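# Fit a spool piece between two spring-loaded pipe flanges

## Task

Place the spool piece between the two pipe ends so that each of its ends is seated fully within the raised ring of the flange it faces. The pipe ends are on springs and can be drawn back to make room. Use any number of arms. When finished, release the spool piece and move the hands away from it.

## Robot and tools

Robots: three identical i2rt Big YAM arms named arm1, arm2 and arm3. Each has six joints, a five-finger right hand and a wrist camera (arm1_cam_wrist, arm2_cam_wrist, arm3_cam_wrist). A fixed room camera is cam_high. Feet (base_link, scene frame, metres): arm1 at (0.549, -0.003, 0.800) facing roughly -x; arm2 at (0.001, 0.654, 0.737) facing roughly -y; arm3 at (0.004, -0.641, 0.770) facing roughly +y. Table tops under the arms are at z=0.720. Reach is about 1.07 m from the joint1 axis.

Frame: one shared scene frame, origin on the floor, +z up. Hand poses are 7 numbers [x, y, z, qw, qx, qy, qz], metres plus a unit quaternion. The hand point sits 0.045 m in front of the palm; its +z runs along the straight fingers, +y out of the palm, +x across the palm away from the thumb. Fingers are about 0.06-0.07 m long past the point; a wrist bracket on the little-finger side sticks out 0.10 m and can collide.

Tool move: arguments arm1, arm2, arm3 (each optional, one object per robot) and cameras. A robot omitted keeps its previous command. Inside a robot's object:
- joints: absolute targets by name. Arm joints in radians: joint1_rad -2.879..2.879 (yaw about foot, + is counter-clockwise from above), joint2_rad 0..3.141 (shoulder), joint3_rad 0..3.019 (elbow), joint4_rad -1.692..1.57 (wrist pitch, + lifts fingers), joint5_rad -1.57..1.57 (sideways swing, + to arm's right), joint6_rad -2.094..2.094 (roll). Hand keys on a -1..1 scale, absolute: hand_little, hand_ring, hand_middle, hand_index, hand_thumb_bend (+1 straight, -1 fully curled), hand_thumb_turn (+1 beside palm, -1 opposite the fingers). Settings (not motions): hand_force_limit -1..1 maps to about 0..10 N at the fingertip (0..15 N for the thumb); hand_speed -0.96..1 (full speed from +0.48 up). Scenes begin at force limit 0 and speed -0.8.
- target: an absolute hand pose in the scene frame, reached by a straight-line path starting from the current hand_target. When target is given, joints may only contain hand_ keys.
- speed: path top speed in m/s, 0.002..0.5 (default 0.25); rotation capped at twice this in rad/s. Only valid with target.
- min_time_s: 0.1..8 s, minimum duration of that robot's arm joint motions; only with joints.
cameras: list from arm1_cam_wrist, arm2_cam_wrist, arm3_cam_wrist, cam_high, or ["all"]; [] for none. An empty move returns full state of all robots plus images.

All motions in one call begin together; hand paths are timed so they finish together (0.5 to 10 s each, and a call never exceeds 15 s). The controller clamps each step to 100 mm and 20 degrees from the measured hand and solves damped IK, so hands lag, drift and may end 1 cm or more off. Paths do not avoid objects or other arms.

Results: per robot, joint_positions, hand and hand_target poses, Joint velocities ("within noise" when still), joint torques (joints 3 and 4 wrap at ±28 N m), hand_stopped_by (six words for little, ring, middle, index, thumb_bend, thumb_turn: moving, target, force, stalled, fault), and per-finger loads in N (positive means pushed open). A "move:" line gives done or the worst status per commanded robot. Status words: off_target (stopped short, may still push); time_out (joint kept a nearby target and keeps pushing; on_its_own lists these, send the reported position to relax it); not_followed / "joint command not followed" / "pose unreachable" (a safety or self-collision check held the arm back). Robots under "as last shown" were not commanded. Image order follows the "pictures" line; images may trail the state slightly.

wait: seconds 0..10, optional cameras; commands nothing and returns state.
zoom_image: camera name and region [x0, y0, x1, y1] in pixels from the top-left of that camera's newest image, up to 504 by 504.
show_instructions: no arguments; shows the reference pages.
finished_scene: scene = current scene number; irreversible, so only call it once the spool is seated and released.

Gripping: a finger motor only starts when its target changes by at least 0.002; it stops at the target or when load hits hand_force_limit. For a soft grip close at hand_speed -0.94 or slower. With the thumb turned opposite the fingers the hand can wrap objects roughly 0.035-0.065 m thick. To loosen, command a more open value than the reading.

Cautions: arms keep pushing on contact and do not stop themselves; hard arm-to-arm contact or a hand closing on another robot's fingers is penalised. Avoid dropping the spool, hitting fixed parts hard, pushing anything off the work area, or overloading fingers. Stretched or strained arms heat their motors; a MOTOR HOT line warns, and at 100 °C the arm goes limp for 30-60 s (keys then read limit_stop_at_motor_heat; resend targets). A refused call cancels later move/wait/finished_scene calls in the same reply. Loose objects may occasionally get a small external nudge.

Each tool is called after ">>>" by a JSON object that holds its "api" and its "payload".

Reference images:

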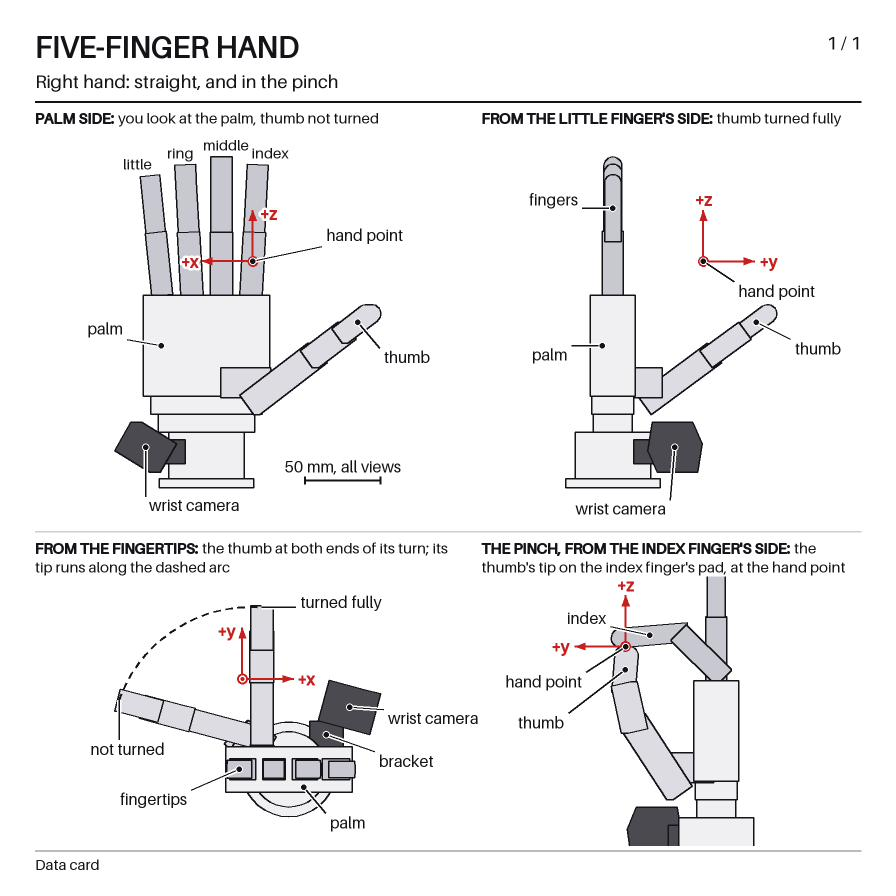

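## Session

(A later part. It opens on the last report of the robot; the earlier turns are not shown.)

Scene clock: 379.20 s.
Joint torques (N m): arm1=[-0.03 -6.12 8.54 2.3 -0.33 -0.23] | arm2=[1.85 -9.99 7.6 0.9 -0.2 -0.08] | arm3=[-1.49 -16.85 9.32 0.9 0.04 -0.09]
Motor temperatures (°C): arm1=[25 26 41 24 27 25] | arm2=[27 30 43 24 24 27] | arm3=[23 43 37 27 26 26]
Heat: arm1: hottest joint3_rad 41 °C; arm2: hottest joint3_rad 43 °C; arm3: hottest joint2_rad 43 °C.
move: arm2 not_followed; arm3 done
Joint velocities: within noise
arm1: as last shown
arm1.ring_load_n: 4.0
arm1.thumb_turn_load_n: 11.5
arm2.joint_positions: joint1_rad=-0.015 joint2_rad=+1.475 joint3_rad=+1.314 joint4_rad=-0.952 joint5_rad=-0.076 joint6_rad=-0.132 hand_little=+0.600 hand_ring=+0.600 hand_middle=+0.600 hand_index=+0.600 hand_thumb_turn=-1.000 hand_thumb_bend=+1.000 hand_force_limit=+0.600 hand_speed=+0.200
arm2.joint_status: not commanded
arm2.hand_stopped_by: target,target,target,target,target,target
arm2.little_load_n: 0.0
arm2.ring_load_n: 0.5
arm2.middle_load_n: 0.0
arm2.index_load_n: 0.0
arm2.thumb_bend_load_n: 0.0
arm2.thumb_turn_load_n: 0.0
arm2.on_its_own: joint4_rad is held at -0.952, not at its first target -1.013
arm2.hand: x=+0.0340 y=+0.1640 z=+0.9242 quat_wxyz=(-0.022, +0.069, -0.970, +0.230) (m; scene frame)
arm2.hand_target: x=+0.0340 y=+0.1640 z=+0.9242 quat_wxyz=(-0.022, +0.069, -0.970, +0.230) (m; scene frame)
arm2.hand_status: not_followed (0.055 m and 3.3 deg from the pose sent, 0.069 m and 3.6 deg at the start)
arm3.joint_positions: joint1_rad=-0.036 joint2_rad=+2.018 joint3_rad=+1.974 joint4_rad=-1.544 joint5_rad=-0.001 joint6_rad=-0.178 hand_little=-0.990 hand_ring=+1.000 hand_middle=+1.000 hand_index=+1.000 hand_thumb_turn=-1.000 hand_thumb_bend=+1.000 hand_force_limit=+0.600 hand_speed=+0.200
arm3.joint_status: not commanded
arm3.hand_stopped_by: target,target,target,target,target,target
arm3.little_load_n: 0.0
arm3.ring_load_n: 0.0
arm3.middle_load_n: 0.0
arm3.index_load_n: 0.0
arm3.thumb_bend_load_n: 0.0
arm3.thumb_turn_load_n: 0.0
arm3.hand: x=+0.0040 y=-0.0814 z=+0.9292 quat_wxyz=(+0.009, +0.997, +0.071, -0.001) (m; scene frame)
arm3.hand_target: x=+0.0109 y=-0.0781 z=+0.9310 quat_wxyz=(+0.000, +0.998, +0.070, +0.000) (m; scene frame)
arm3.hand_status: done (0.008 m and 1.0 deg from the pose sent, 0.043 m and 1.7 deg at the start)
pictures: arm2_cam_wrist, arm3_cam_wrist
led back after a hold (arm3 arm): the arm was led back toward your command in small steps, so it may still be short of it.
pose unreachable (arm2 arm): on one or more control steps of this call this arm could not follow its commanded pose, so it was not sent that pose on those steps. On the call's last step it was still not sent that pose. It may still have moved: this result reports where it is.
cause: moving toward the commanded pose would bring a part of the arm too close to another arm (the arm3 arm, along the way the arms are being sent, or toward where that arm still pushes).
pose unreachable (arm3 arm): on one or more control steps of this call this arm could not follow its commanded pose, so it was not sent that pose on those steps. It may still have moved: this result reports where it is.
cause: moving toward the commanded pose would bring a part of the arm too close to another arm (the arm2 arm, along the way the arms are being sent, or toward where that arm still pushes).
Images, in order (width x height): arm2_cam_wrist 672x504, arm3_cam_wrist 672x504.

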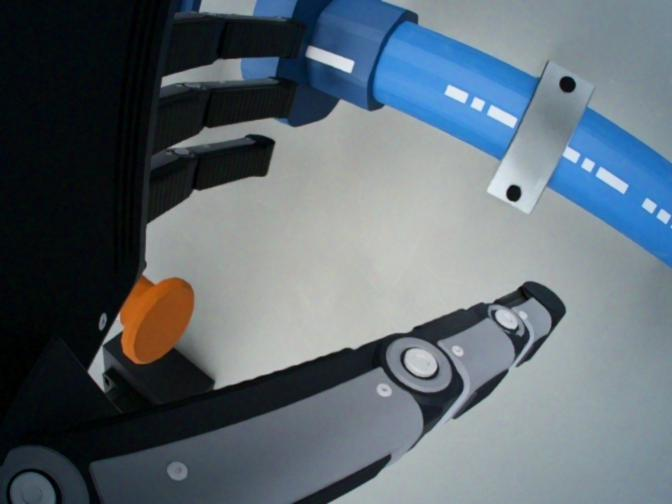

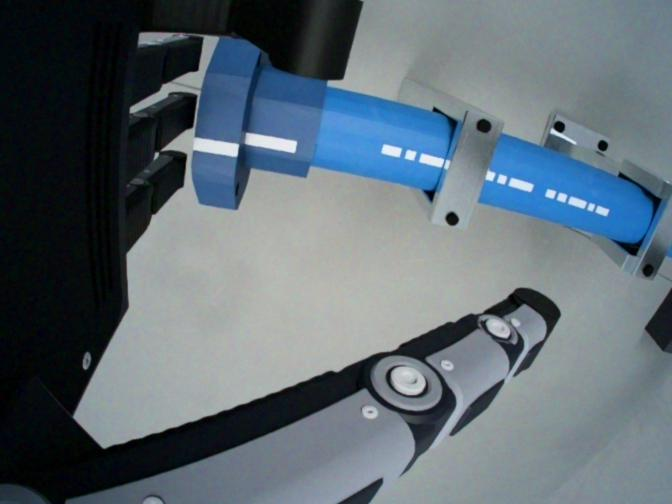

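>>> {"api": "move", "payload": {"arm3": {"target":[0.024,-0.135,0.955,-0.0348,-0.9970,-0.0697,-0.0024],"speed":0.1}}}

>>> {"api": "move", "payload": {"arm3": {"target":[0.032,-0.190,0.968,-0.0609,-0.9957,-0.0696,-0.0043],"speed":0.1}, "arm2": {"target":[0.016,0.125,0.925,-0.0181,0.0674,-0.9636,0.2582],"speed":0.1}, "cameras": ["arm2_cam_wrist","arm3_cam_wrist","cam_high"]}}

Scene clock: 383.27 s.
Joint torques (N m): arm1=[-0.21 -5.89 8.59 2.33 -0.34 -0.21] | arm2=[1.85 -9.99 7.61 0.9 -0.2 -0.08] | arm3=[-2.61 -19.84 6.75 -2.78 0.39 -0.28]
Motor temperatures (°C): arm1=[25 26 41 24 27 25] | arm2=[27 30 43 24 24 27] | arm3=[23 43 37 27 26 26]
Heat: arm1: hottest joint3_rad 41 °C; arm2: hottest joint3_rad 43 °C; arm3: hottest joint2_rad 43 °C.
move: arm3 off_target
Joint velocities: within noise
arm1, arm2: as last shown
arm1.ring_load_n: 4.5
arm1.middle_load_n: 3.5
arm2.ring_load_n: 0.0
arm2.on_its_own: joint4_rad is held at -0.952, not at its first target -1.013
arm3.joint_positions: joint1_rad=-0.041 joint2_rad=+1.965 joint3_rad=+1.883 joint4_rad=-1.506 joint5_rad=+0.003 joint6_rad=-0.181 hand_little=-0.990 hand_ring=+1.000 hand_middle=+1.000 hand_index=+1.000 hand_thumb_turn=-1.000 hand_thumb_bend=+1.000 hand_force_limit=+0.600 hand_speed=+0.200
arm3.joint_status: not commanded
arm3.hand_stopped_by: target,target,target,target,target,target
arm3.little_load_n: 0.0
arm3.ring_load_n: 0.5
arm3.middle_load_n: 1.5
arm3.index_load_n: 1.0
arm3.thumb_bend_load_n: 0.0
arm3.thumb_turn_load_n: 0.0
arm3.hand: x=+0.0069 y=-0.0988 z=+0.9264 quat_wxyz=(+0.008, +0.997, +0.071, +0.001) (m; scene frame)
arm3.hand_target: x=+0.0225 y=-0.1323 z=+0.9532 quat_wxyz=(+0.035, +0.997, +0.070, +0.002) (m; scene frame)
arm3.hand_status: off_target (0.049 m and 3.1 deg from the pose sent, 0.063 m and 3.0 deg at the start)
pictures: none

Scene clock: 384.47 s.
Joint torques (N m): arm1=[-0.15 -6.01 8.54 2.3 -0.33 -0.23] | arm2=[0.38 -6.77 11.6 2.7 0.12 -0.21] | arm3=[-3.49 -21.66 4.25 -6.08 0.7 -0.41]
Motor temperatures (°C): arm1=[25 26 41 24 27 25] | arm2=[27 30 43 24 24 27] | arm3=[23 43 37 27 26 26]
Heat: arm1: hottest joint3_rad 41 °C; arm2: hottest joint3_rad 43 °C; arm3: hottest joint2_rad 43 °C.
move: arm2 off_target; arm3 off_target
Joint velocities: within noise
arm1: as last shown
arm1.ring_load_n: 4.0
arm1.middle_load_n: 4.0
arm2.joint_positions: joint1_rad=-0.030 joint2_rad=+1.490 joint3_rad=+1.314 joint4_rad=-0.939 joint5_rad=-0.096 joint6_rad=-0.144 hand_little=+0.600 hand_ring=+0.600 hand_middle=+0.599 hand_index=+0.600 hand_thumb_turn=-1.000 hand_thumb_bend=+1.000 hand_force_limit=+0.600 hand_speed=+0.200
arm2.joint_status: not commanded
arm2.hand_stopped_by: target,target,target,target,target,target
arm2.little_load_n: 0.0
arm2.ring_load_n: 0.0
arm2.middle_load_n: -5.0
arm2.index_load_n: 0.0
arm2.thumb_bend_load_n: 0.0
arm2.thumb_turn_load_n: 0.0
arm2.hand: x=+0.0296 y=+0.1598 z=+0.9183 quat_wxyz=(-0.029, +0.070, -0.970, +0.230) (m; scene frame)
arm2.hand_target: x=+0.0156 y=+0.1276 z=+0.9256 quat_wxyz=(-0.018, +0.067, -0.964, +0.258) (m; scene frame)
arm2.hand_status: off_target (0.038 m and 3.5 deg from the pose sent, 0.043 m and 3.3 deg at the start)
arm3.joint_positions: joint1_rad=-0.044 joint2_rad=+1.904 joint3_rad=+1.792 joint4_rad=-1.444 joint5_rad=+0.003 joint6_rad=-0.181 hand_little=-0.990 hand_ring=+1.000 hand_middle=+1.000 hand_index=+1.000 hand_thumb_turn=-1.000 hand_thumb_bend=+1.000 hand_force_limit=+0.600 hand_speed=+0.200
arm3.joint_status: not commanded
arm3.hand_stopped_by: target,target,target,target,target,target
arm3.little_load_n: 0.0
arm3.ring_load_n: 0.5
arm3.middle_load_n: 2.5
arm3.index_load_n: 1.5
arm3.thumb_bend_load_n: 0.0
arm3.thumb_turn_load_n: 0.0
arm3.hand: x=+0.0080 y=-0.1115 z=+0.9244 quat_wxyz=(-0.007, +0.998, +0.069, +0.003) (m; scene frame)
arm3.hand_target: x=+0.0277 y=-0.1787 z=+0.9640 quat_wxyz=(+0.060, +0.996, +0.070, +0.002) (m; scene frame)
arm3.hand_status: off_target (0.093 m and 7.8 deg from the pose sent, 0.103 m and 6.1 deg at the start)
pictures: arm2_cam_wrist, arm3_cam_wrist, cam_high
Images, in order (width x height): arm2_cam_wrist 672x504, arm3_cam_wrist 672x504, cam_high 672x504.

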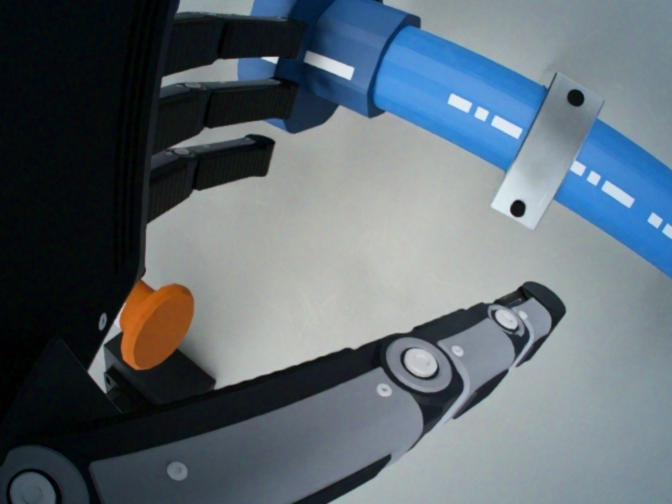

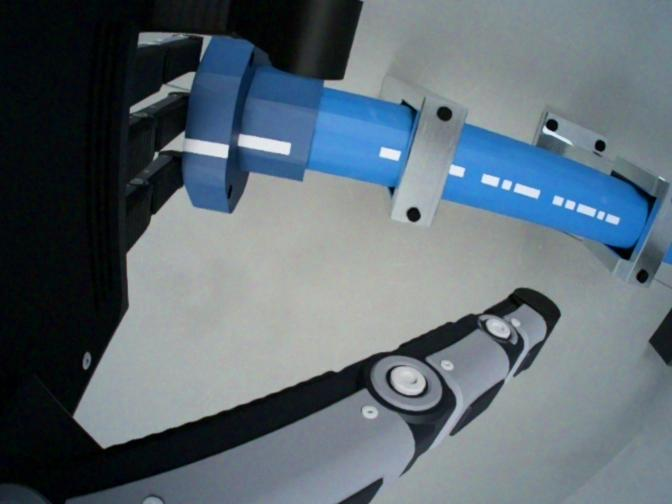

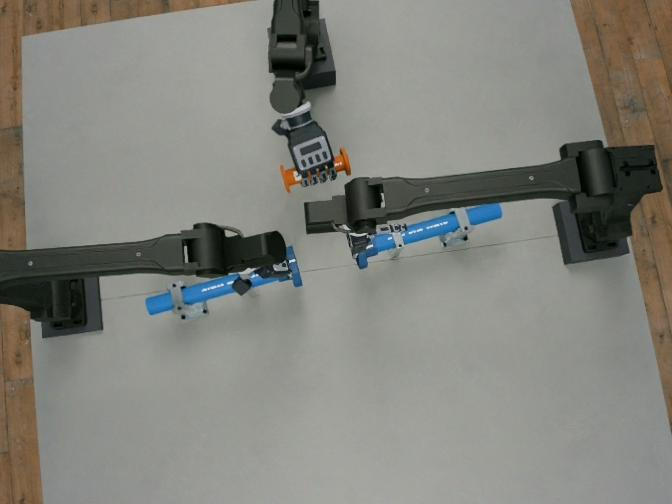

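>>> {"api": "move", "payload": {"arm2": {"target":[0.018,0.160,0.965,-0.0181,0.0674,-0.9636,0.2582],"speed":0.15}}}

>>> {"api": "move", "payload": {"arm2": {"target":[0.013,0.108,0.955,-0.0181,0.0674,-0.9636,0.2582],"speed":0.15}}}

>>> {"api": "move", "payload": {"arm2": {"target":[0.015,0.116,0.903,-0.0181,0.0674,-0.9636,0.2582],"speed":0.1}, "cameras": ["arm2_cam_wrist"]}}

>>> {"api": "zoom_image", "payload": {"camera": "arm2_cam_wrist", "region": [160, 0, 460, 250]}}

Scene clock: 388.53 s.
Joint torques (N m): arm1=[-0.15 -5.83 8.57 2.33 -0.34 -0.22] | arm2=[1.2 -11.22 11.32 0.59 -0.15 -0.17] | arm3=[-3.6 -21.6 4.18 -6.12 0.73 -0.42]
Motor temperatures (°C): arm1=[25 26 40 24 27 25] | arm2=[27 30 44 24 24 27] | arm3=[23 44 36 27 26 26]
Heat: arm1: hottest joint3_rad 40 °C; arm2: hottest joint3_rad 44 °C; arm3: hottest joint2_rad 44 °C.
move: arm2 off_target
Joint velocities: within noise
arm1, arm3: as last shown
arm1.middle_load_n: 3.5
arm1.thumb_turn_load_n: 11.0
arm2.joint_positions: joint1_rad=-0.040 joint2_rad=+1.451 joint3_rad=+1.314 joint4_rad=-0.985 joint5_rad=-0.088 joint6_rad=-0.147 hand_little=+0.600 hand_ring=+0.600 hand_middle=+0.600 hand_index=+0.600 hand_thumb_turn=-1.000 hand_thumb_bend=+1.000 hand_force_limit=+0.600 hand_speed=+0.200
arm2.joint_status: not commanded
arm2.hand_stopped_by: target,target,target,target,target,target
arm2.little_load_n: 0.0
arm2.ring_load_n: 0.0
arm2.middle_load_n: 0.0
arm2.index_load_n: 0.0
arm2.thumb_bend_load_n: 0.0
arm2.thumb_turn_load_n: 0.0
arm2.hand: x=+0.0237 y=+0.1740 z=+0.9335 quat_wxyz=(-0.024, +0.066, -0.971, +0.227) (m; scene frame)
arm2.hand_target: x=+0.0182 y=+0.1615 z=+0.9648 quat_wxyz=(-0.018, +0.067, -0.964, +0.258) (m; scene frame)
arm2.hand_status: off_target (0.035 m and 3.7 deg from the pose sent, 0.048 m and 3.5 deg at the start)
arm3.ring_load_n: 1.0
arm3.middle_load_n: 3.0
arm3.thumb_bend_load_n: -0.5
pictures: none

Scene clock: 389.90 s.
Joint torques (N m): arm1=[-0.15 -5.89 8.58 2.24 -0.34 -0.22] | arm2=[1.14 -10.81 11.99 1.07 -0.27 -0.17] | arm3=[-3.37 -21.83 4.22 -6.09 0.73 -0.4]
Motor temperatures (°C): arm1=[25 26 40 24 27 25] | arm2=[27 30 44 24 24 27] | arm3=[23 44 36 28 26 26]
Heat: arm1: hottest joint3_rad 40 °C; arm2: hottest joint3_rad 44 °C; arm3: hottest joint2_rad 44 °C.
move: arm2 off_target
Joint velocities: within noise
arm1, arm3: as last shown
arm1.thumb_turn_load_n: 11.5
arm2.joint_positions: joint1_rad=-0.044 joint2_rad=+1.562 joint3_rad=+1.429 joint4_rad=-0.985 joint5_rad=-0.088 joint6_rad=-0.153 hand_little=+0.600 hand_ring=+0.600 hand_middle=+0.600 hand_index=+0.600 hand_thumb_turn=-1.000 hand_thumb_bend=+1.000 hand_force_limit=+0.600 hand_speed=+0.200
arm2.joint_status: not commanded
arm2.hand_stopped_by: target,target,target,target,target,target
arm2.little_load_n: 0.0
arm2.ring_load_n: 0.0
arm2.middle_load_n: 0.0
arm2.index_load_n: 0.0
arm2.thumb_bend_load_n: 0.0
arm2.thumb_turn_load_n: 0.0
arm2.hand: x=+0.0195 y=+0.1300 z=+0.9307 quat_wxyz=(-0.023, +0.066, -0.971, +0.229) (m; scene frame)
arm2.hand_target: x=+0.0130 y=+0.1097 z=+0.9553 quat_wxyz=(-0.018, +0.067, -0.964, +0.258) (m; scene frame)
arm2.hand_status: off_target (0.033 m and 3.4 deg from the pose sent, 0.070 m and 3.7 deg at the start)
arm3.middle_load_n: 2.5
arm3.thumb_bend_load_n: 0.0
pictures: none

Scene clock: 391.17 s.
Joint torques (N m): arm1=[-0.09 -5.89 8.59 2.29 -0.35 -0.22] | arm2=[1.32 -10.58 7.65 1.62 -0.23 -0.14] | arm3=[-3.25 -21.6 4.22 -6.11 0.72 -0.4]
Motor temperatures (°C): arm1=[25 26 40 24 27 25] | arm2=[27 30 44 24 24 27] | arm3=[23 44 36 28 26 26]
Heat: arm1: hottest joint3_rad 40 °C; arm2: hottest joint3_rad 44 °C; arm3: hottest joint2_rad 44 °C.
move: arm2 done
Joint velocities: within noise
arm1.joint_positions: joint1_rad=-0.224 joint2_rad=+0.904 joint3_rad=+0.362 joint4_rad=-0.062 joint5_rad=-0.328 joint6_rad=-0.263 hand_little=+0.014 hand_ring=+0.069 hand_middle=+0.111 hand_index=+0.153 hand_thumb_turn=-0.999 hand_thumb_bend=+0.213 hand_force_limit=+0.600 hand_speed=-0.900
arm1.joint_status: not commanded
arm1.hand_stopped_by: force,force,force,force,force,target
arm1.little_load_n: 8.0
arm1.ring_load_n: 4.0
arm1.middle_load_n: 3.5
arm1.index_load_n: 5.5
arm1.thumb_bend_load_n: 25.5
arm1.thumb_turn_load_n: 11.5
arm1.hand: x=+0.2016 y=-0.0165 z=+0.8762 quat_wxyz=(+0.312, -0.535, -0.693, +0.369) (m; scene frame)
arm1.hand_target: x=+0.1997 y=-0.0101 z=+0.8848 quat_wxyz=(+0.327, -0.530, -0.689, +0.371) (m; scene frame)
arm1.hand_status: not commanded
arm2.joint_positions: joint1_rad=-0.044 joint2_rad=+1.564 joint3_rad=+1.356 joint4_rad=-0.857 joint5_rad=-0.088 joint6_rad=-0.153 hand_little=+0.600 hand_ring=+0.600 hand_middle=+0.600 hand_index=+0.600 hand_thumb_turn=-1.000 hand_thumb_bend=+1.000 hand_force_limit=+0.600 hand_speed=+0.200
arm2.joint_status: not commanded
arm2.hand_stopped_by: target,target,target,target,target,target
arm2.little_load_n: 0.0
arm2.ring_load_n: 0.0
arm2.middle_load_n: 0.0
arm2.index_load_n: 0.0
arm2.thumb_bend_load_n: 0.0
arm2.thumb_turn_load_n: 0.0
arm2.hand: x=+0.0193 y=+0.1205 z=+0.9059 quat_wxyz=(-0.020, +0.067, -0.965, +0.255) (m; scene frame)
arm2.hand_target: x=+0.0151 y=+0.1162 z=+0.9030 quat_wxyz=(-0.018, +0.067, -0.964, +0.258) (m; scene frame)
arm2.hand_status: done (0.007 m and 0.5 deg from the pose sent, 0.031 m and 3.4 deg at the start)
arm3: as last shown
arm3.ring_load_n: 0.5
pictures: arm2_cam_wrist
Images, in order (width x height): arm2_cam_wrist 672x504.

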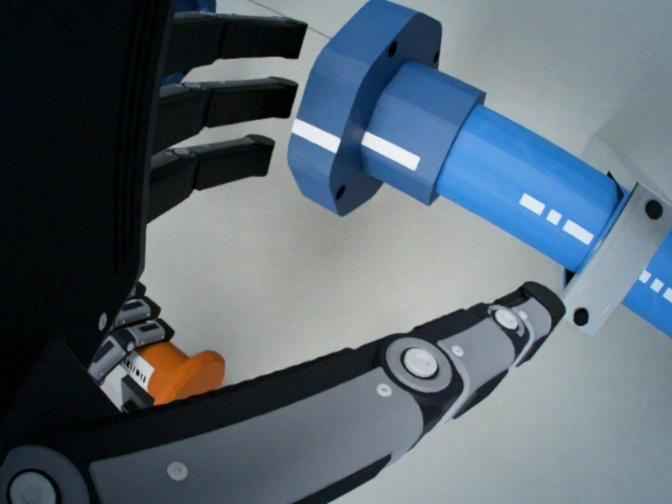

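Scaled by 1.680 from the camera's 672x504 image, which has a finer 960x720 frame.

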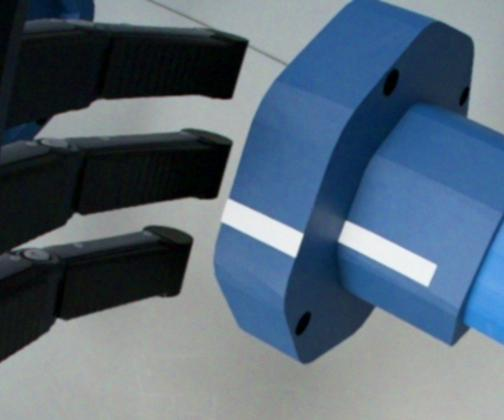

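>>> {"api": "move", "payload": {"arm2": {"target":[0.009,0.158,0.928,-0.0181,0.0674,-0.9636,0.2582],"speed":0.1}}}

>>> {"api": "move", "payload": {"arm2": {"target":[0.003,0.200,0.945,-0.0181,0.0674,-0.9636,0.2582],"speed":0.08}, "cameras": ["arm2_cam_wrist","cam_high"]}}

>>> {"api": "zoom_image", "payload": {"camera": "cam_high", "region": [240, 130, 420, 310]}}

Scene clock: 394.90 s.
Joint torques (N m): arm1=[-0.15 -5.89 8.58 2.32 -0.35 -0.22] | arm2=[0.67 -14.86 6.83 -0.54 -0.21 -0.24] | arm3=[-3.37 -21.6 4.22 -6.17 0.72 -0.41]
Motor temperatures (°C): arm1=[25 26 40 24 27 25] | arm2=[27 30 44 24 24 27] | arm3=[23 44 36 28 26 26]
Heat: arm1: hottest joint3_rad 40 °C; arm2: hottest joint3_rad 44 °C; arm3: hottest joint2_rad 44 °C.
move: arm2 off_target
Joint velocities: within noise
arm1, arm3: as last shown
arm1.ring_load_n: 4.5
arm1.middle_load_n: 4.0
arm2.joint_positions: joint1_rad=-0.050 joint2_rad=+1.506 joint3_rad=+1.302 joint4_rad=-0.858 joint5_rad=-0.096 joint6_rad=-0.158 hand_little=+0.600 hand_ring=+0.600 hand_middle=+0.601 hand_index=+0.600 hand_thumb_turn=-1.000 hand_thumb_bend=+1.000 hand_force_limit=+0.600 hand_speed=+0.200
arm2.joint_status: not commanded
arm2.hand_stopped_by: target,target,target,target,target,target
arm2.little_load_n: 0.5
arm2.ring_load_n: 1.0
arm2.middle_load_n: 6.0
arm2.index_load_n: 1.0
arm2.thumb_bend_load_n: 0.0
arm2.thumb_turn_load_n: 0.0
arm2.hand: x=+0.0181 y=+0.1415 z=+0.9105 quat_wxyz=(-0.022, +0.067, -0.964, +0.256) (m; scene frame)
arm2.hand_target: x=+0.0096 y=+0.1573 z=+0.9269 quat_wxyz=(-0.018, +0.067, -0.964, +0.258) (m; scene frame)
arm2.hand_status: off_target (0.026 m and 0.5 deg from the pose sent, 0.045 m and 0.5 deg at the start)
arm3.ring_load_n: 1.0
arm3.middle_load_n: 3.0
arm3.thumb_bend_load_n: -0.5
pictures: none

Scene clock: 396.30 s.
Joint torques (N m): arm1=[-0.15 -5.83 8.53 2.29 -0.34 -0.22] | arm2=[1.32 -8.76 7.79 0.72 -0.22 -0.15] | arm3=[-3.37 -21.66 4.23 -6.16 0.73 -0.4]
Motor temperatures (°C): arm1=[25 26 40 24 27 25] | arm2=[27 30 44 24 24 27] | arm3=[23 45 35 28 26 26]
Heat: arm1: hottest joint3_rad 40 °C; arm2: hottest joint3_rad 44 °C; arm3: hottest joint2_rad 45 °C.
move: arm2 done
Joint velocities: within noise
arm1, arm3: as last shown
arm1.ring_load_n: 4.0
arm2.joint_positions: joint1_rad=-0.081 joint2_rad=+1.346 joint3_rad=+1.222 joint4_rad=-0.938 joint5_rad=-0.107 joint6_rad=-0.182 hand_little=+0.600 hand_ring=+0.600 hand_middle=+0.600 hand_index=+0.600 hand_thumb_turn=-1.000 hand_thumb_bend=+1.000 hand_force_limit=+0.600 hand_speed=+0.200
arm2.joint_status: not commanded
arm2.hand_stopped_by: target,target,target,target,target,target
arm2.little_load_n: 0.0
arm2.ring_load_n: 0.0
arm2.middle_load_n: 0.0
arm2.index_load_n: 0.0
arm2.thumb_bend_load_n: 0.0
arm2.thumb_turn_load_n: 0.0
arm2.hand: x=+0.0070 y=+0.1981 z=+0.9427 quat_wxyz=(-0.020, +0.066, -0.964, +0.258) (m; scene frame)
arm2.hand_target: x=+0.0031 y=+0.2000 z=+0.9450 quat_wxyz=(-0.018, +0.067, -0.964, +0.258) (m; scene frame)
arm2.hand_status: done (0.005 m and 0.3 deg from the pose sent, 0.070 m and 0.5 deg at the start)
arm3.ring_load_n: 0.5
arm3.middle_load_n: 2.5
arm3.thumb_bend_load_n: 0.0
pictures: arm2_cam_wrist, cam_high
Images, in order (width x height): arm2_cam_wrist 672x504, cam_high 672x504.

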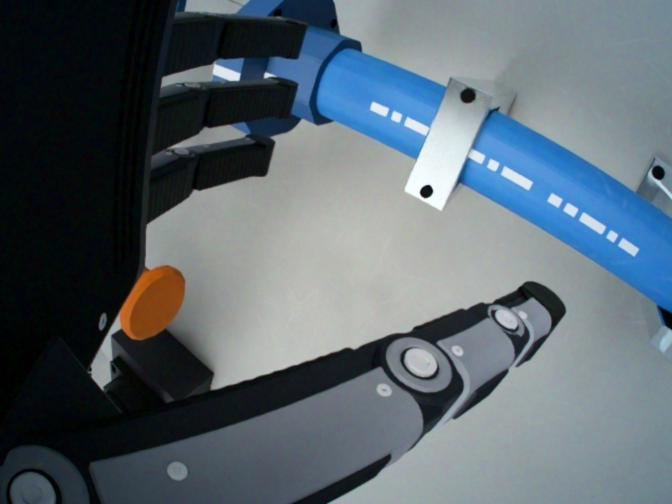

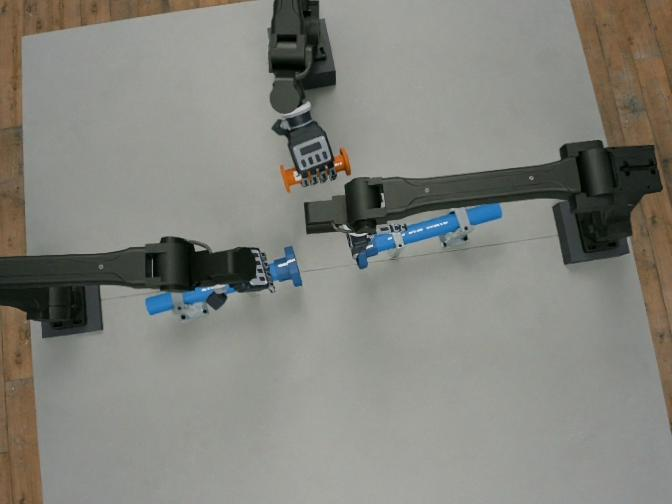

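Scaled by 2.800.

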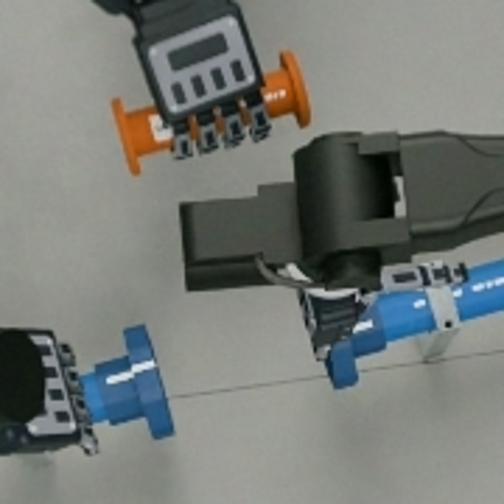

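>>> {"api": "move", "payload": {"arm2": {"target":[0.014,0.160,0.980,-0.0181,0.0674,-0.9636,0.2582],"speed":0.2}}}

>>> {"api": "move", "payload": {"arm2": {"target":[0.013,0.106,0.955,-0.0181,0.0674,-0.9636,0.2582],"speed":0.2}}}

>>> {"api": "move", "payload": {"arm2": {"target":[0.014,0.115,0.897,-0.0181,0.0674,-0.9636,0.2582],"speed":0.12}}}

>>> {"api": "move", "payload": {"arm2": {"target":[0.009,0.158,0.914,-0.0181,0.0674,-0.9636,0.2582],"speed":0.1}, "cameras": ["arm2_cam_wrist"]}}

Scene clock: 401.40 s.
Joint torques (N m): arm1=[-0.21 -5.83 8.51 2.32 -0.35 -0.22] | arm2=[2.43 -8.41 12.12 0.64 -0.12 0.02] | arm3=[-3.25 -21.71 4.23 -6.11 0.73 -0.4]
Motor temperatures (°C): arm1=[25 26 39 24 27 25] | arm2=[27 30 44 24 24 27] | arm3=[23 45 35 28 26 26]
Heat: arm1: hottest joint3_rad 39 °C; arm2: hottest joint3_rad 44 °C; arm3: hottest joint2_rad 45 °C.
move: arm2 off_target
Joint velocities: within noise
arm1, arm3: as last shown
arm1.thumb_turn_load_n: 11.0
arm2.joint_positions: joint1_rad=-0.066 joint2_rad=+1.420 joint3_rad=+1.341 joint4_rad=-1.024 joint5_rad=-0.094 joint6_rad=-0.176 hand_little=+0.600 hand_ring=+0.600 hand_middle=+0.600 hand_index=+0.600 hand_thumb_turn=-1.000 hand_thumb_bend=+1.000 hand_force_limit=+0.600 hand_speed=+0.200
arm2.joint_status: not commanded
arm2.hand_stopped_by: target,target,target,target,target,target
arm2.little_load_n: 0.0
arm2.ring_load_n: 0.0
arm2.middle_load_n: 0.0
arm2.index_load_n: 0.0
arm2.thumb_bend_load_n: 0.0
arm2.thumb_turn_load_n: 0.0
arm2.hand: x=+0.0108 y=+0.1786 z=+0.9572 quat_wxyz=(-0.020, +0.068, -0.969, +0.237) (m; scene frame)
arm2.hand_target: x=+0.0141 y=+0.1613 z=+0.9800 quat_wxyz=(-0.018, +0.067, -0.963, +0.259) (m; scene frame)
arm2.hand_status: off_target (0.030 m and 2.5 deg from the pose sent, 0.054 m and 0.3 deg at the start)
arm3.ring_load_n: 1.0
pictures: none

Scene clock: 402.57 s.
Joint torques (N m): arm1=[-0.03 -6.12 8.57 2.32 -0.33 -0.21] | arm2=[2.55 -10.64 11.97 1.39 -0.13 0.01] | arm3=[-3.37 -21.54 4.22 -6.13 0.71 -0.4]
Motor temperatures (°C): arm1=[25 26 39 24 27 25] | arm2=[27 30 44 24 24 27] | arm3=[23 45 35 28 26 26]
Heat: arm1: hottest joint3_rad 39 °C; arm2: hottest joint3_rad 44 °C; arm3: hottest joint2_rad 45 °C.
move: arm2 off_target
Joint velocities: within noise
arm1, arm3: as last shown
arm1.little_load_n: 7.5
arm1.thumb_turn_load_n: 11.5
arm2.joint_positions: joint1_rad=-0.065 joint2_rad=+1.566 joint3_rad=+1.436 joint4_rad=-0.993 joint5_rad=-0.093 joint6_rad=-0.174 hand_little=+0.600 hand_ring=+0.600 hand_middle=+0.600 hand_index=+0.600 hand_thumb_turn=-1.000 hand_thumb_bend=+1.000 hand_force_limit=+0.600 hand_speed=+0.200
arm2.joint_status: not commanded
arm2.hand_stopped_by: target,target,target,target,target,target
arm2.little_load_n: 0.0
arm2.ring_load_n: 0.0
arm2.middle_load_n: 0.0
arm2.index_load_n: 0.0
arm2.thumb_bend_load_n: 0.0
arm2.thumb_turn_load_n: 0.0
arm2.hand: x=+0.0085 y=+0.1302 z=+0.9314 quat_wxyz=(-0.021, +0.067, -0.971, +0.228) (m; scene frame)
arm2.hand_target: x=+0.0131 y=+0.1078 z=+0.9554 quat_wxyz=(-0.018, +0.067, -0.963, +0.259) (m; scene frame)
arm2.hand_status: off_target (0.034 m and 3.6 deg from the pose sent, 0.073 m and 2.5 deg at the start)
pictures: none

Scene clock: 403.80 s.
Joint torques (N m): arm1=[-0.26 -5.89 8.61 2.33 -0.34 -0.21] | arm2=[2.55 -10.7 7.65 1.59 -0.12 0.02] | arm3=[-3.37 -21.71 4.23 -6.12 0.71 -0.43]
Motor temperatures (°C): arm1=[25 26 39 24 27 25] | arm2=[27 30 44 24 24 27] | arm3=[23 45 35 28 26 26]
Heat: arm1: hottest joint3_rad 39 °C; arm2: hottest joint3_rad 44 °C; arm3: hottest joint2_rad 45 °C.
move: arm2 done
Joint velocities: within noise
arm1: as last shown
arm1.little_load_n: 8.0
arm1.middle_load_n: 3.5
arm2.joint_positions: joint1_rad=-0.063 joint2_rad=+1.570 joint3_rad=+1.347 joint4_rad=-0.843 joint5_rad=-0.092 joint6_rad=-0.173 hand_little=+0.600 hand_ring=+0.600 hand_middle=+0.600 hand_index=+0.600 hand_thumb_turn=-1.000 hand_thumb_bend=+1.000 hand_force_limit=+0.600 hand_speed=+0.200
arm2.joint_status: not commanded
arm2.hand_stopped_by: target,target,target,target,target,target
arm2.little_load_n: 0.0
arm2.ring_load_n: 0.0
arm2.middle_load_n: 0.0
arm2.index_load_n: 0.0
arm2.thumb_bend_load_n: 0.0
arm2.thumb_turn_load_n: 0.0
arm2.hand: x=+0.0086 y=+0.1196 z=+0.8994 quat_wxyz=(-0.017, +0.068, -0.964, +0.255) (m; scene frame)
arm2.hand_target: x=+0.0141 y=+0.1151 z=+0.8971 quat_wxyz=(-0.018, +0.067, -0.964, +0.258) (m; scene frame)
arm2.hand_status: done (0.008 m and 0.4 deg from the pose sent, 0.038 m and 3.6 deg at the start)
arm3.joint_positions: joint1_rad=-0.044 joint2_rad=+1.904 joint3_rad=+1.792 joint4_rad=-1.444 joint5_rad=+0.003 joint6_rad=-0.181 hand_little=-0.990 hand_ring=+1.000 hand_middle=+1.000 hand_index=+1.000 hand_thumb_turn=-1.000 hand_thumb_bend=+1.000 hand_force_limit=+0.600 hand_speed=+0.200
arm3.joint_status: not commanded
arm3.hand_stopped_by: target,target,target,target,target,target
arm3.little_load_n: 0.0
arm3.ring_load_n: 0.5
arm3.middle_load_n: 2.5
arm3.index_load_n: 1.5
arm3.thumb_bend_load_n: 0.0
arm3.thumb_turn_load_n: 0.0
arm3.hand: x=+0.0080 y=-0.1115 z=+0.9244 quat_wxyz=(-0.007, +0.998, +0.069, +0.003) (m; scene frame)
arm3.hand_target: x=+0.0277 y=-0.1787 z=+0.9640 quat_wxyz=(+0.060, +0.996, +0.070, +0.002) (m; scene frame)
arm3.hand_status: not commanded
pictures: none

Scene clock: 404.83 s.
Joint torques (N m): arm1=[-0.15 -5.95 8.57 2.29 -0.33 -0.22] | arm2=[1.55 -15.68 6.56 -0.58 -0.4 -0.11] | arm3=[-3.55 -21.83 4.22 -6.11 0.7 -0.41]
Motor temperatures (°C): arm1=[25 26 39 24 27 25] | arm2=[27 30 44 24 24 27] | arm3=[23 45 35 28 26 26]
Heat: arm1: hottest joint3_rad 39 °C; arm2: hottest joint3_rad 44 °C; arm3: hottest joint2_rad 45 °C.
move: arm2 off_target
Joint velocities: within noise
arm1, arm3: as last shown
arm1.middle_load_n: 4.0
arm1.index_load_n: 6.0
arm2.joint_positions: joint1_rad=-0.063 joint2_rad=+1.524 joint3_rad=+1.273 joint4_rad=-0.819 joint5_rad=-0.092 joint6_rad=-0.172 hand_little=+0.600 hand_ring=+0.600 hand_middle=+0.600 hand_index=+0.601 hand_thumb_turn=-1.000 hand_thumb_bend=+1.000 hand_force_limit=+0.600 hand_speed=+0.200
arm2.joint_status: not commanded
arm2.hand_stopped_by: target,target,target,target,target,target
arm2.little_load_n: 0.0
arm2.ring_load_n: 2.5
arm2.middle_load_n: 0.5
arm2.index_load_n: 6.5
arm2.thumb_bend_load_n: 0.0
arm2.thumb_turn_load_n: 0.0
arm2.hand: x=+0.0097 y=+0.1406 z=+0.8919 quat_wxyz=(-0.017, +0.067, -0.965, +0.253) (m; scene frame)
arm2.hand_target: x=+0.0092 y=+0.1571 z=+0.9126 quat_wxyz=(-0.018, +0.067, -0.964, +0.258) (m; scene frame)
arm2.hand_status: off_target (0.028 m and 0.6 deg from the pose sent, 0.041 m and 0.4 deg at the start)
arm3.ring_load_n: 1.0
pictures: arm2_cam_wrist
Images, in order (width x height): arm2_cam_wrist 672x504.

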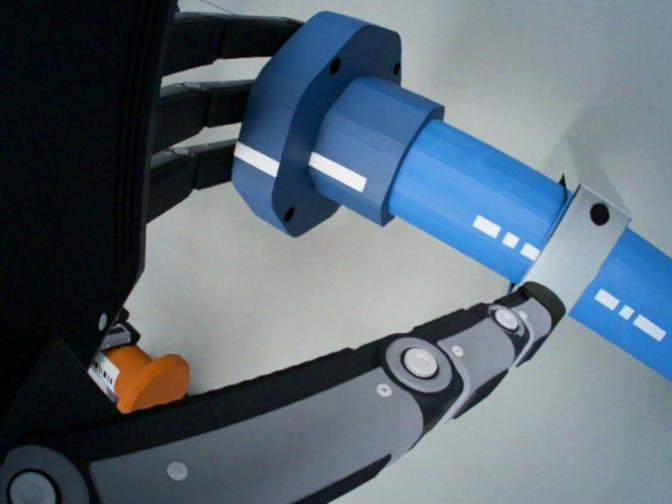

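>>> {"api": "move", "payload": {"arm2": {"target":[0.004,0.196,0.926,-0.0181,0.0674,-0.9636,0.2582],"speed":0.08}}}

>>> {"api": "move", "payload": {"arm2": {"target":[0.001,0.213,0.932,-0.0181,0.0674,-0.9636,0.2582],"speed":0.08}, "cameras": ["arm2_cam_wrist","cam_high"]}}

>>> {"api": "zoom_image", "payload": {"camera": "cam_high", "region": [240, 130, 420, 310]}}

Scene clock: 409.27 s.
Joint torques (N m): arm1=[-0.09 -5.95 8.58 2.26 -0.34 -0.22] | arm2=[0.97 -19.08 5.49 -3.17 -0.66 -0.21] | arm3=[-3.43 -21.77 4.23 -6.12 0.71 -0.41]
Motor temperatures (°C): arm1=[25 26 39 24 27 25] | arm2=[27 31 44 24 24 27] | arm3=[23 45 35 29 26 26]
Heat: arm1: hottest joint3_rad 39 °C; arm2: hottest joint3_rad 44 °C; arm3: hottest joint2_rad 45 °C.
move: arm2 off_target
Joint velocities: within noise
arm1, arm3: as last shown
arm1.index_load_n: 5.5
arm2.joint_positions: joint1_rad=-0.071 joint2_rad=+1.481 joint3_rad=+1.217 joint4_rad=-0.779 joint5_rad=-0.092 joint6_rad=-0.172 hand_little=+0.600 hand_ring=+0.600 hand_middle=+0.601 hand_index=+0.601 hand_thumb_turn=-1.000 hand_thumb_bend=+1.000 hand_force_limit=+0.600 hand_speed=+0.200
arm2.joint_status: not commanded
arm2.hand_stopped_by: target,target,target,target,target,target
arm2.little_load_n: 0.0
arm2.ring_load_n: 4.5
arm2.middle_load_n: 5.5
arm2.index_load_n: 10.0
arm2.thumb_bend_load_n: 0.0
arm2.thumb_turn_load_n: 0.0
arm2.hand: x=+0.0067 y=+0.1510 z=+0.8906 quat_wxyz=(-0.015, +0.064, -0.962, +0.266) (m; scene frame)
arm2.hand_target: x=+0.0050 y=+0.1911 z=+0.9205 quat_wxyz=(-0.018, +0.067, -0.964, +0.258) (m; scene frame)
arm2.hand_status: off_target (0.057 m and 1.0 deg from the pose sent, 0.065 m and 0.6 deg at the start)
arm3.ring_load_n: 0.5
arm3.middle_load_n: 3.0
pictures: none

Scene clock: 410.23 s.
Joint torques (N m): arm1=[-0.15 -6.01 8.57 2.3 -0.34 -0.23] | arm2=[0.62 -20.78 5.07 -4.21 -0.69 -0.27] | arm3=[-3.37 -21.54 4.18 -6.09 0.72 -0.41]
Motor temperatures (°C): arm1=[25 26 39 24 27 25] | arm2=[27 31 43 24 24 27] | arm3=[23 45 35 29 26 26]
Heat: arm1: hottest joint3_rad 39 °C; arm2: hottest joint3_rad 43 °C; arm3: hottest joint2_rad 45 °C.
move: arm2 off_target
Joint velocities: within noise
arm1.joint_positions: joint1_rad=-0.224 joint2_rad=+0.904 joint3_rad=+0.362 joint4_rad=-0.062 joint5_rad=-0.328 joint6_rad=-0.263 hand_little=+0.014 hand_ring=+0.069 hand_middle=+0.111 hand_index=+0.153 hand_thumb_turn=-0.999 hand_thumb_bend=+0.213 hand_force_limit=+0.600 hand_speed=-0.900
arm1.joint_status: not commanded
arm1.hand_stopped_by: force,force,force,force,force,target
arm1.little_load_n: 8.0
arm1.ring_load_n: 4.0
arm1.middle_load_n: 4.0
arm1.index_load_n: 5.5
arm1.thumb_bend_load_n: 26.0
arm1.thumb_turn_load_n: 11.5
arm1.hand: x=+0.2016 y=-0.0165 z=+0.8762 quat_wxyz=(+0.312, -0.535, -0.693, +0.369) (m; scene frame)
arm1.hand_target: x=+0.1997 y=-0.0101 z=+0.8848 quat_wxyz=(+0.327, -0.530, -0.689, +0.371) (m; scene frame)
arm1.hand_status: not commanded
arm2.joint_positions: joint1_rad=-0.074 joint2_rad=+1.464 joint3_rad=+1.196 joint4_rad=-0.765 joint5_rad=-0.096 joint6_rad=-0.172 hand_little=+0.600 hand_ring=+0.601 hand_middle=+0.601 hand_index=+0.601 hand_thumb_turn=-1.000 hand_thumb_bend=+1.000 hand_force_limit=+0.600 hand_speed=+0.200
arm2.joint_status: not commanded
arm2.hand_stopped_by: target,target,target,target,target,target
arm2.little_load_n: 0.0
arm2.ring_load_n: 5.0
arm2.middle_load_n: 7.0
arm2.index_load_n: 11.5
arm2.thumb_bend_load_n: 0.0
arm2.thumb_turn_load_n: 0.0
arm2.hand: x=+0.0060 y=+0.1556 z=+0.8901 quat_wxyz=(-0.016, +0.063, -0.961, +0.270) (m; scene frame)
arm2.hand_target: x=+0.0027 y=+0.2054 z=+0.9238 quat_wxyz=(-0.018, +0.067, -0.964, +0.258) (m; scene frame)
arm2.hand_status: off_target (0.071 m and 1.5 deg from the pose sent, 0.075 m and 1.0 deg at the start)
arm3: as last shown
arm3.ring_load_n: 1.0
arm3.middle_load_n: 2.5
pictures: arm2_cam_wrist, cam_high
Images, in order (width x height): arm2_cam_wrist 672x504, cam_high 672x504.

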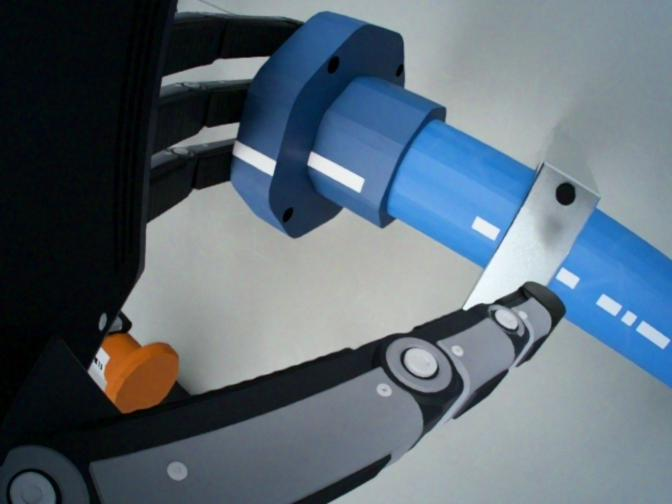

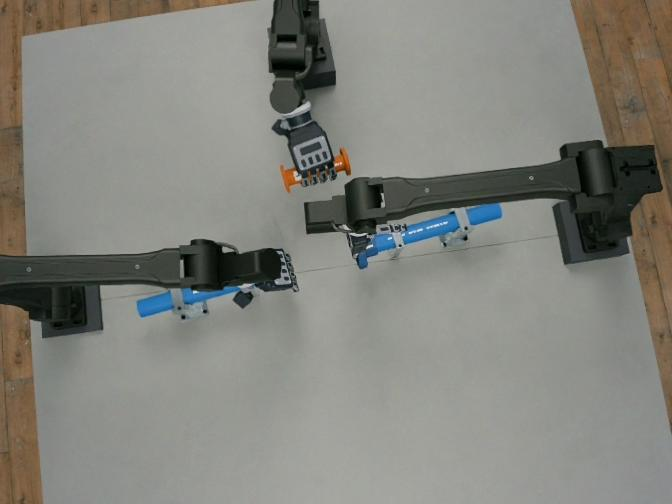

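Scaled by 2.800.

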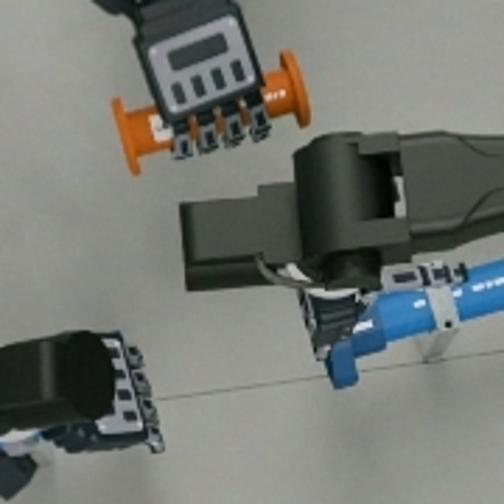

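>>> {"api": "move", "payload": {"arm1": {"target": [0.16, -0.008, 0.835, 0.3266, -0.5299, -0.6888, 0.3716], "speed": 0.1}, "cameras": ["cam_high", "arm1_cam_wrist"]}}

>>> {"api": "zoom_image", "payload": {"camera": "cam_high", "region": [265, 150, 405, 300]}}

Scene clock: 427.83 s.
Joint torques (N m): arm1=[1.55 -5.36 7.86 3.3 -0.13 -0.09] | arm2=[0.62 -20.84 5.05 -4.21 -0.69 -0.28] | arm3=[-3.43 -21.66 4.21 -6.11 0.72 -0.41]
Motor temperatures (°C): arm1=[25 26 38 24 27 25] | arm2=[27 33 42 24 25 27] | arm3=[23 46 34 29 26 26]
Heat: arm1: hottest joint3_rad 38 °C; arm2: hottest joint3_rad 42 °C; arm3: hottest joint2_rad 46 °C.
move: arm1 off_target
Joint velocities: within noise
arm1.joint_positions: joint1_rad=-0.224 joint2_rad=+1.182 joint3_rad=+0.358 joint4_rad=+0.221 joint5_rad=-0.317 joint6_rad=-0.263 hand_little=+0.014 hand_ring=+0.069 hand_middle=+0.111 hand_index=+0.153 hand_thumb_turn=-0.999 hand_thumb_bend=+0.213 hand_force_limit=+0.600 hand_speed=-0.900
arm1.joint_status: not commanded
arm1.hand_stopped_by: force,force,force,force,force,target
arm1.little_load_n: 7.5
arm1.ring_load_n: 4.0
arm1.middle_load_n: 3.5
arm1.index_load_n: 5.5
arm1.thumb_bend_load_n: 25.5
arm1.thumb_turn_load_n: 11.5
arm1.hand: x=+0.1694 y=-0.0085 z=+0.8289 quat_wxyz=(+0.315, -0.537, -0.692, +0.365) (m; scene frame)
arm1.hand_target: x=+0.1603 y=-0.0080 z=+0.8353 quat_wxyz=(+0.326, -0.530, -0.689, +0.372) (m; scene frame)
arm1.hand_status: off_target (0.011 m and 1.8 deg from the pose sent, 0.059 m and 1.9 deg at the start)
arm2, arm3: as last shown
arm2.middle_load_n: 7.5
arm2.thumb_bend_load_n: 0.5
arm2.hand: x=+0.0060 y=+0.1555 z=+0.8901 quat_wxyz=(-0.016, +0.063, -0.960, +0.271) (m; scene frame)
arm2.hand_target: x=+0.0027 y=+0.2053 z=+0.9238 quat_wxyz=(-0.018, +0.067, -0.963, +0.259) (m; scene frame)
arm3.ring_load_n: 0.5
pictures: arm1_cam_wrist, cam_high
Images, in order (width x height): arm1_cam_wrist 672x504, cam_high 672x504.

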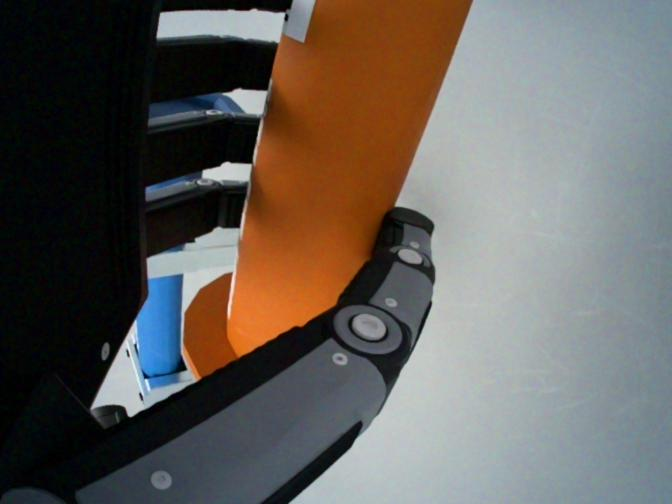

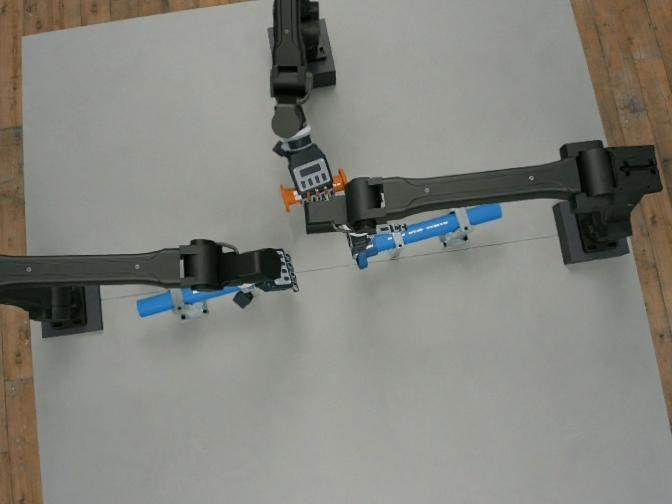

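Scaled by 3.360.

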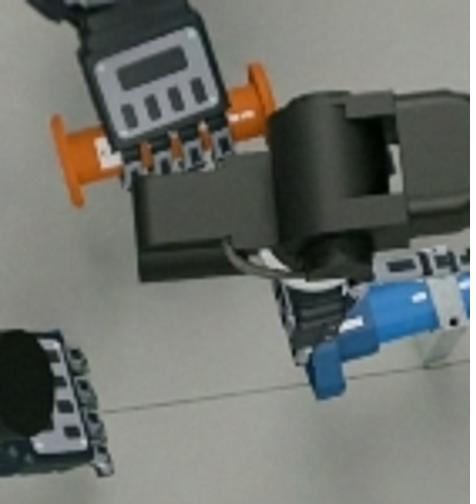

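>>> {"api": "move", "payload": {"arm1": {"target": [0.09, -0.006, 0.832, 0.3266, -0.5299, -0.6888, 0.3716], "speed": 0.1}, "cameras": ["cam_high", "arm1_cam_wrist", "arm2_cam_wrist"]}}

>>> {"api": "zoom_image", "payload": {"camera": "cam_high", "region": [265, 170, 405, 310]}}

Scene clock: 436.37 s.
Joint torques (N m): arm1=[2.43 -8.23 11.21 3.29 -0.12 0.04] | arm2=[0.62 -20.84 5.07 -4.21 -0.69 -0.27] | arm3=[-3.49 -21.6 4.23 -6.15 0.71 -0.4]
Motor temperatures (°C): arm1=[25 26 37 24 26 25] | arm2=[27 33 41 24 25 27] | arm3=[23 47 33 29 26 26]
Heat: arm1: hottest joint3_rad 37 °C; arm2: hottest joint3_rad 41 °C; arm3: hottest joint2_rad 47 °C.
move: arm1 off_target
Joint velocities: within noise
arm1.joint_positions: joint1_rad=-0.209 joint2_rad=+1.386 joint3_rad=+0.475 joint4_rad=+0.267 joint5_rad=-0.293 joint6_rad=-0.256 hand_little=+0.014 hand_ring=+0.069 hand_middle=+0.111 hand_index=+0.153 hand_thumb_turn=-0.999 hand_thumb_bend=+0.213 hand_force_limit=+0.600 hand_speed=-0.900
arm1.joint_status: not commanded
arm1.hand_stopped_by: force,force,force,force,force,target
arm1.little_load_n: 8.0
arm1.ring_load_n: 4.0
arm1.middle_load_n: 4.0
arm1.index_load_n: 5.5
arm1.thumb_bend_load_n: 26.0
arm1.thumb_turn_load_n: 11.5
arm1.hand: x=+0.1248 y=-0.0030 z=+0.8086 quat_wxyz=(+0.302, -0.547, -0.697, +0.351) (m; scene frame)
arm1.hand_target: x=+0.0929 y=-0.0062 z=+0.8336 quat_wxyz=(+0.326, -0.530, -0.689, +0.372) (m; scene frame)
arm1.hand_status: off_target (0.042 m and 4.3 deg from the pose sent, 0.079 m and 1.8 deg at the start)
arm2, arm3: as last shown
arm2.thumb_bend_load_n: 0.0
pictures: arm1_cam_wrist, arm2_cam_wrist, cam_high
Images, in order (width x height): arm1_cam_wrist 672x504, arm2_cam_wrist 672x504, cam_high 672x504.

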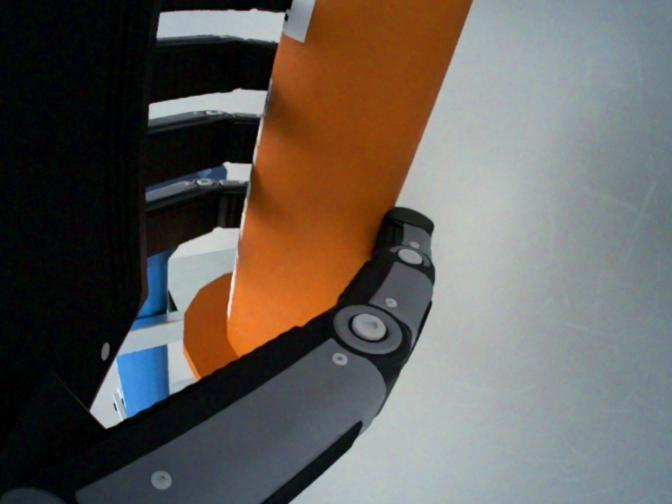

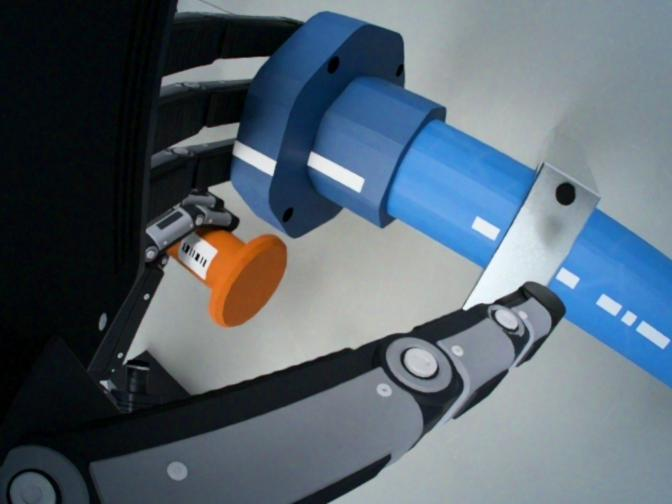

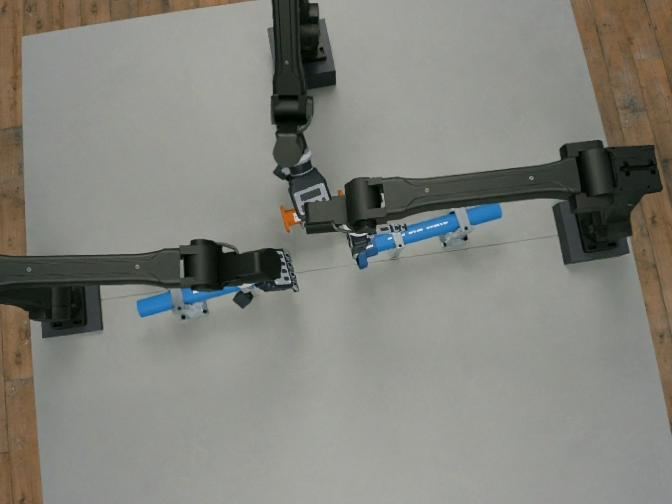

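Scaled by 3.600.

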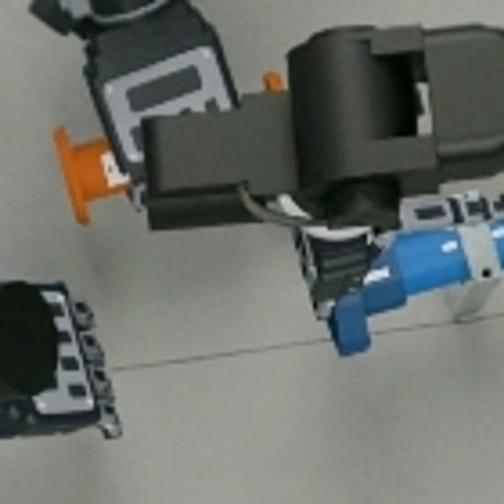

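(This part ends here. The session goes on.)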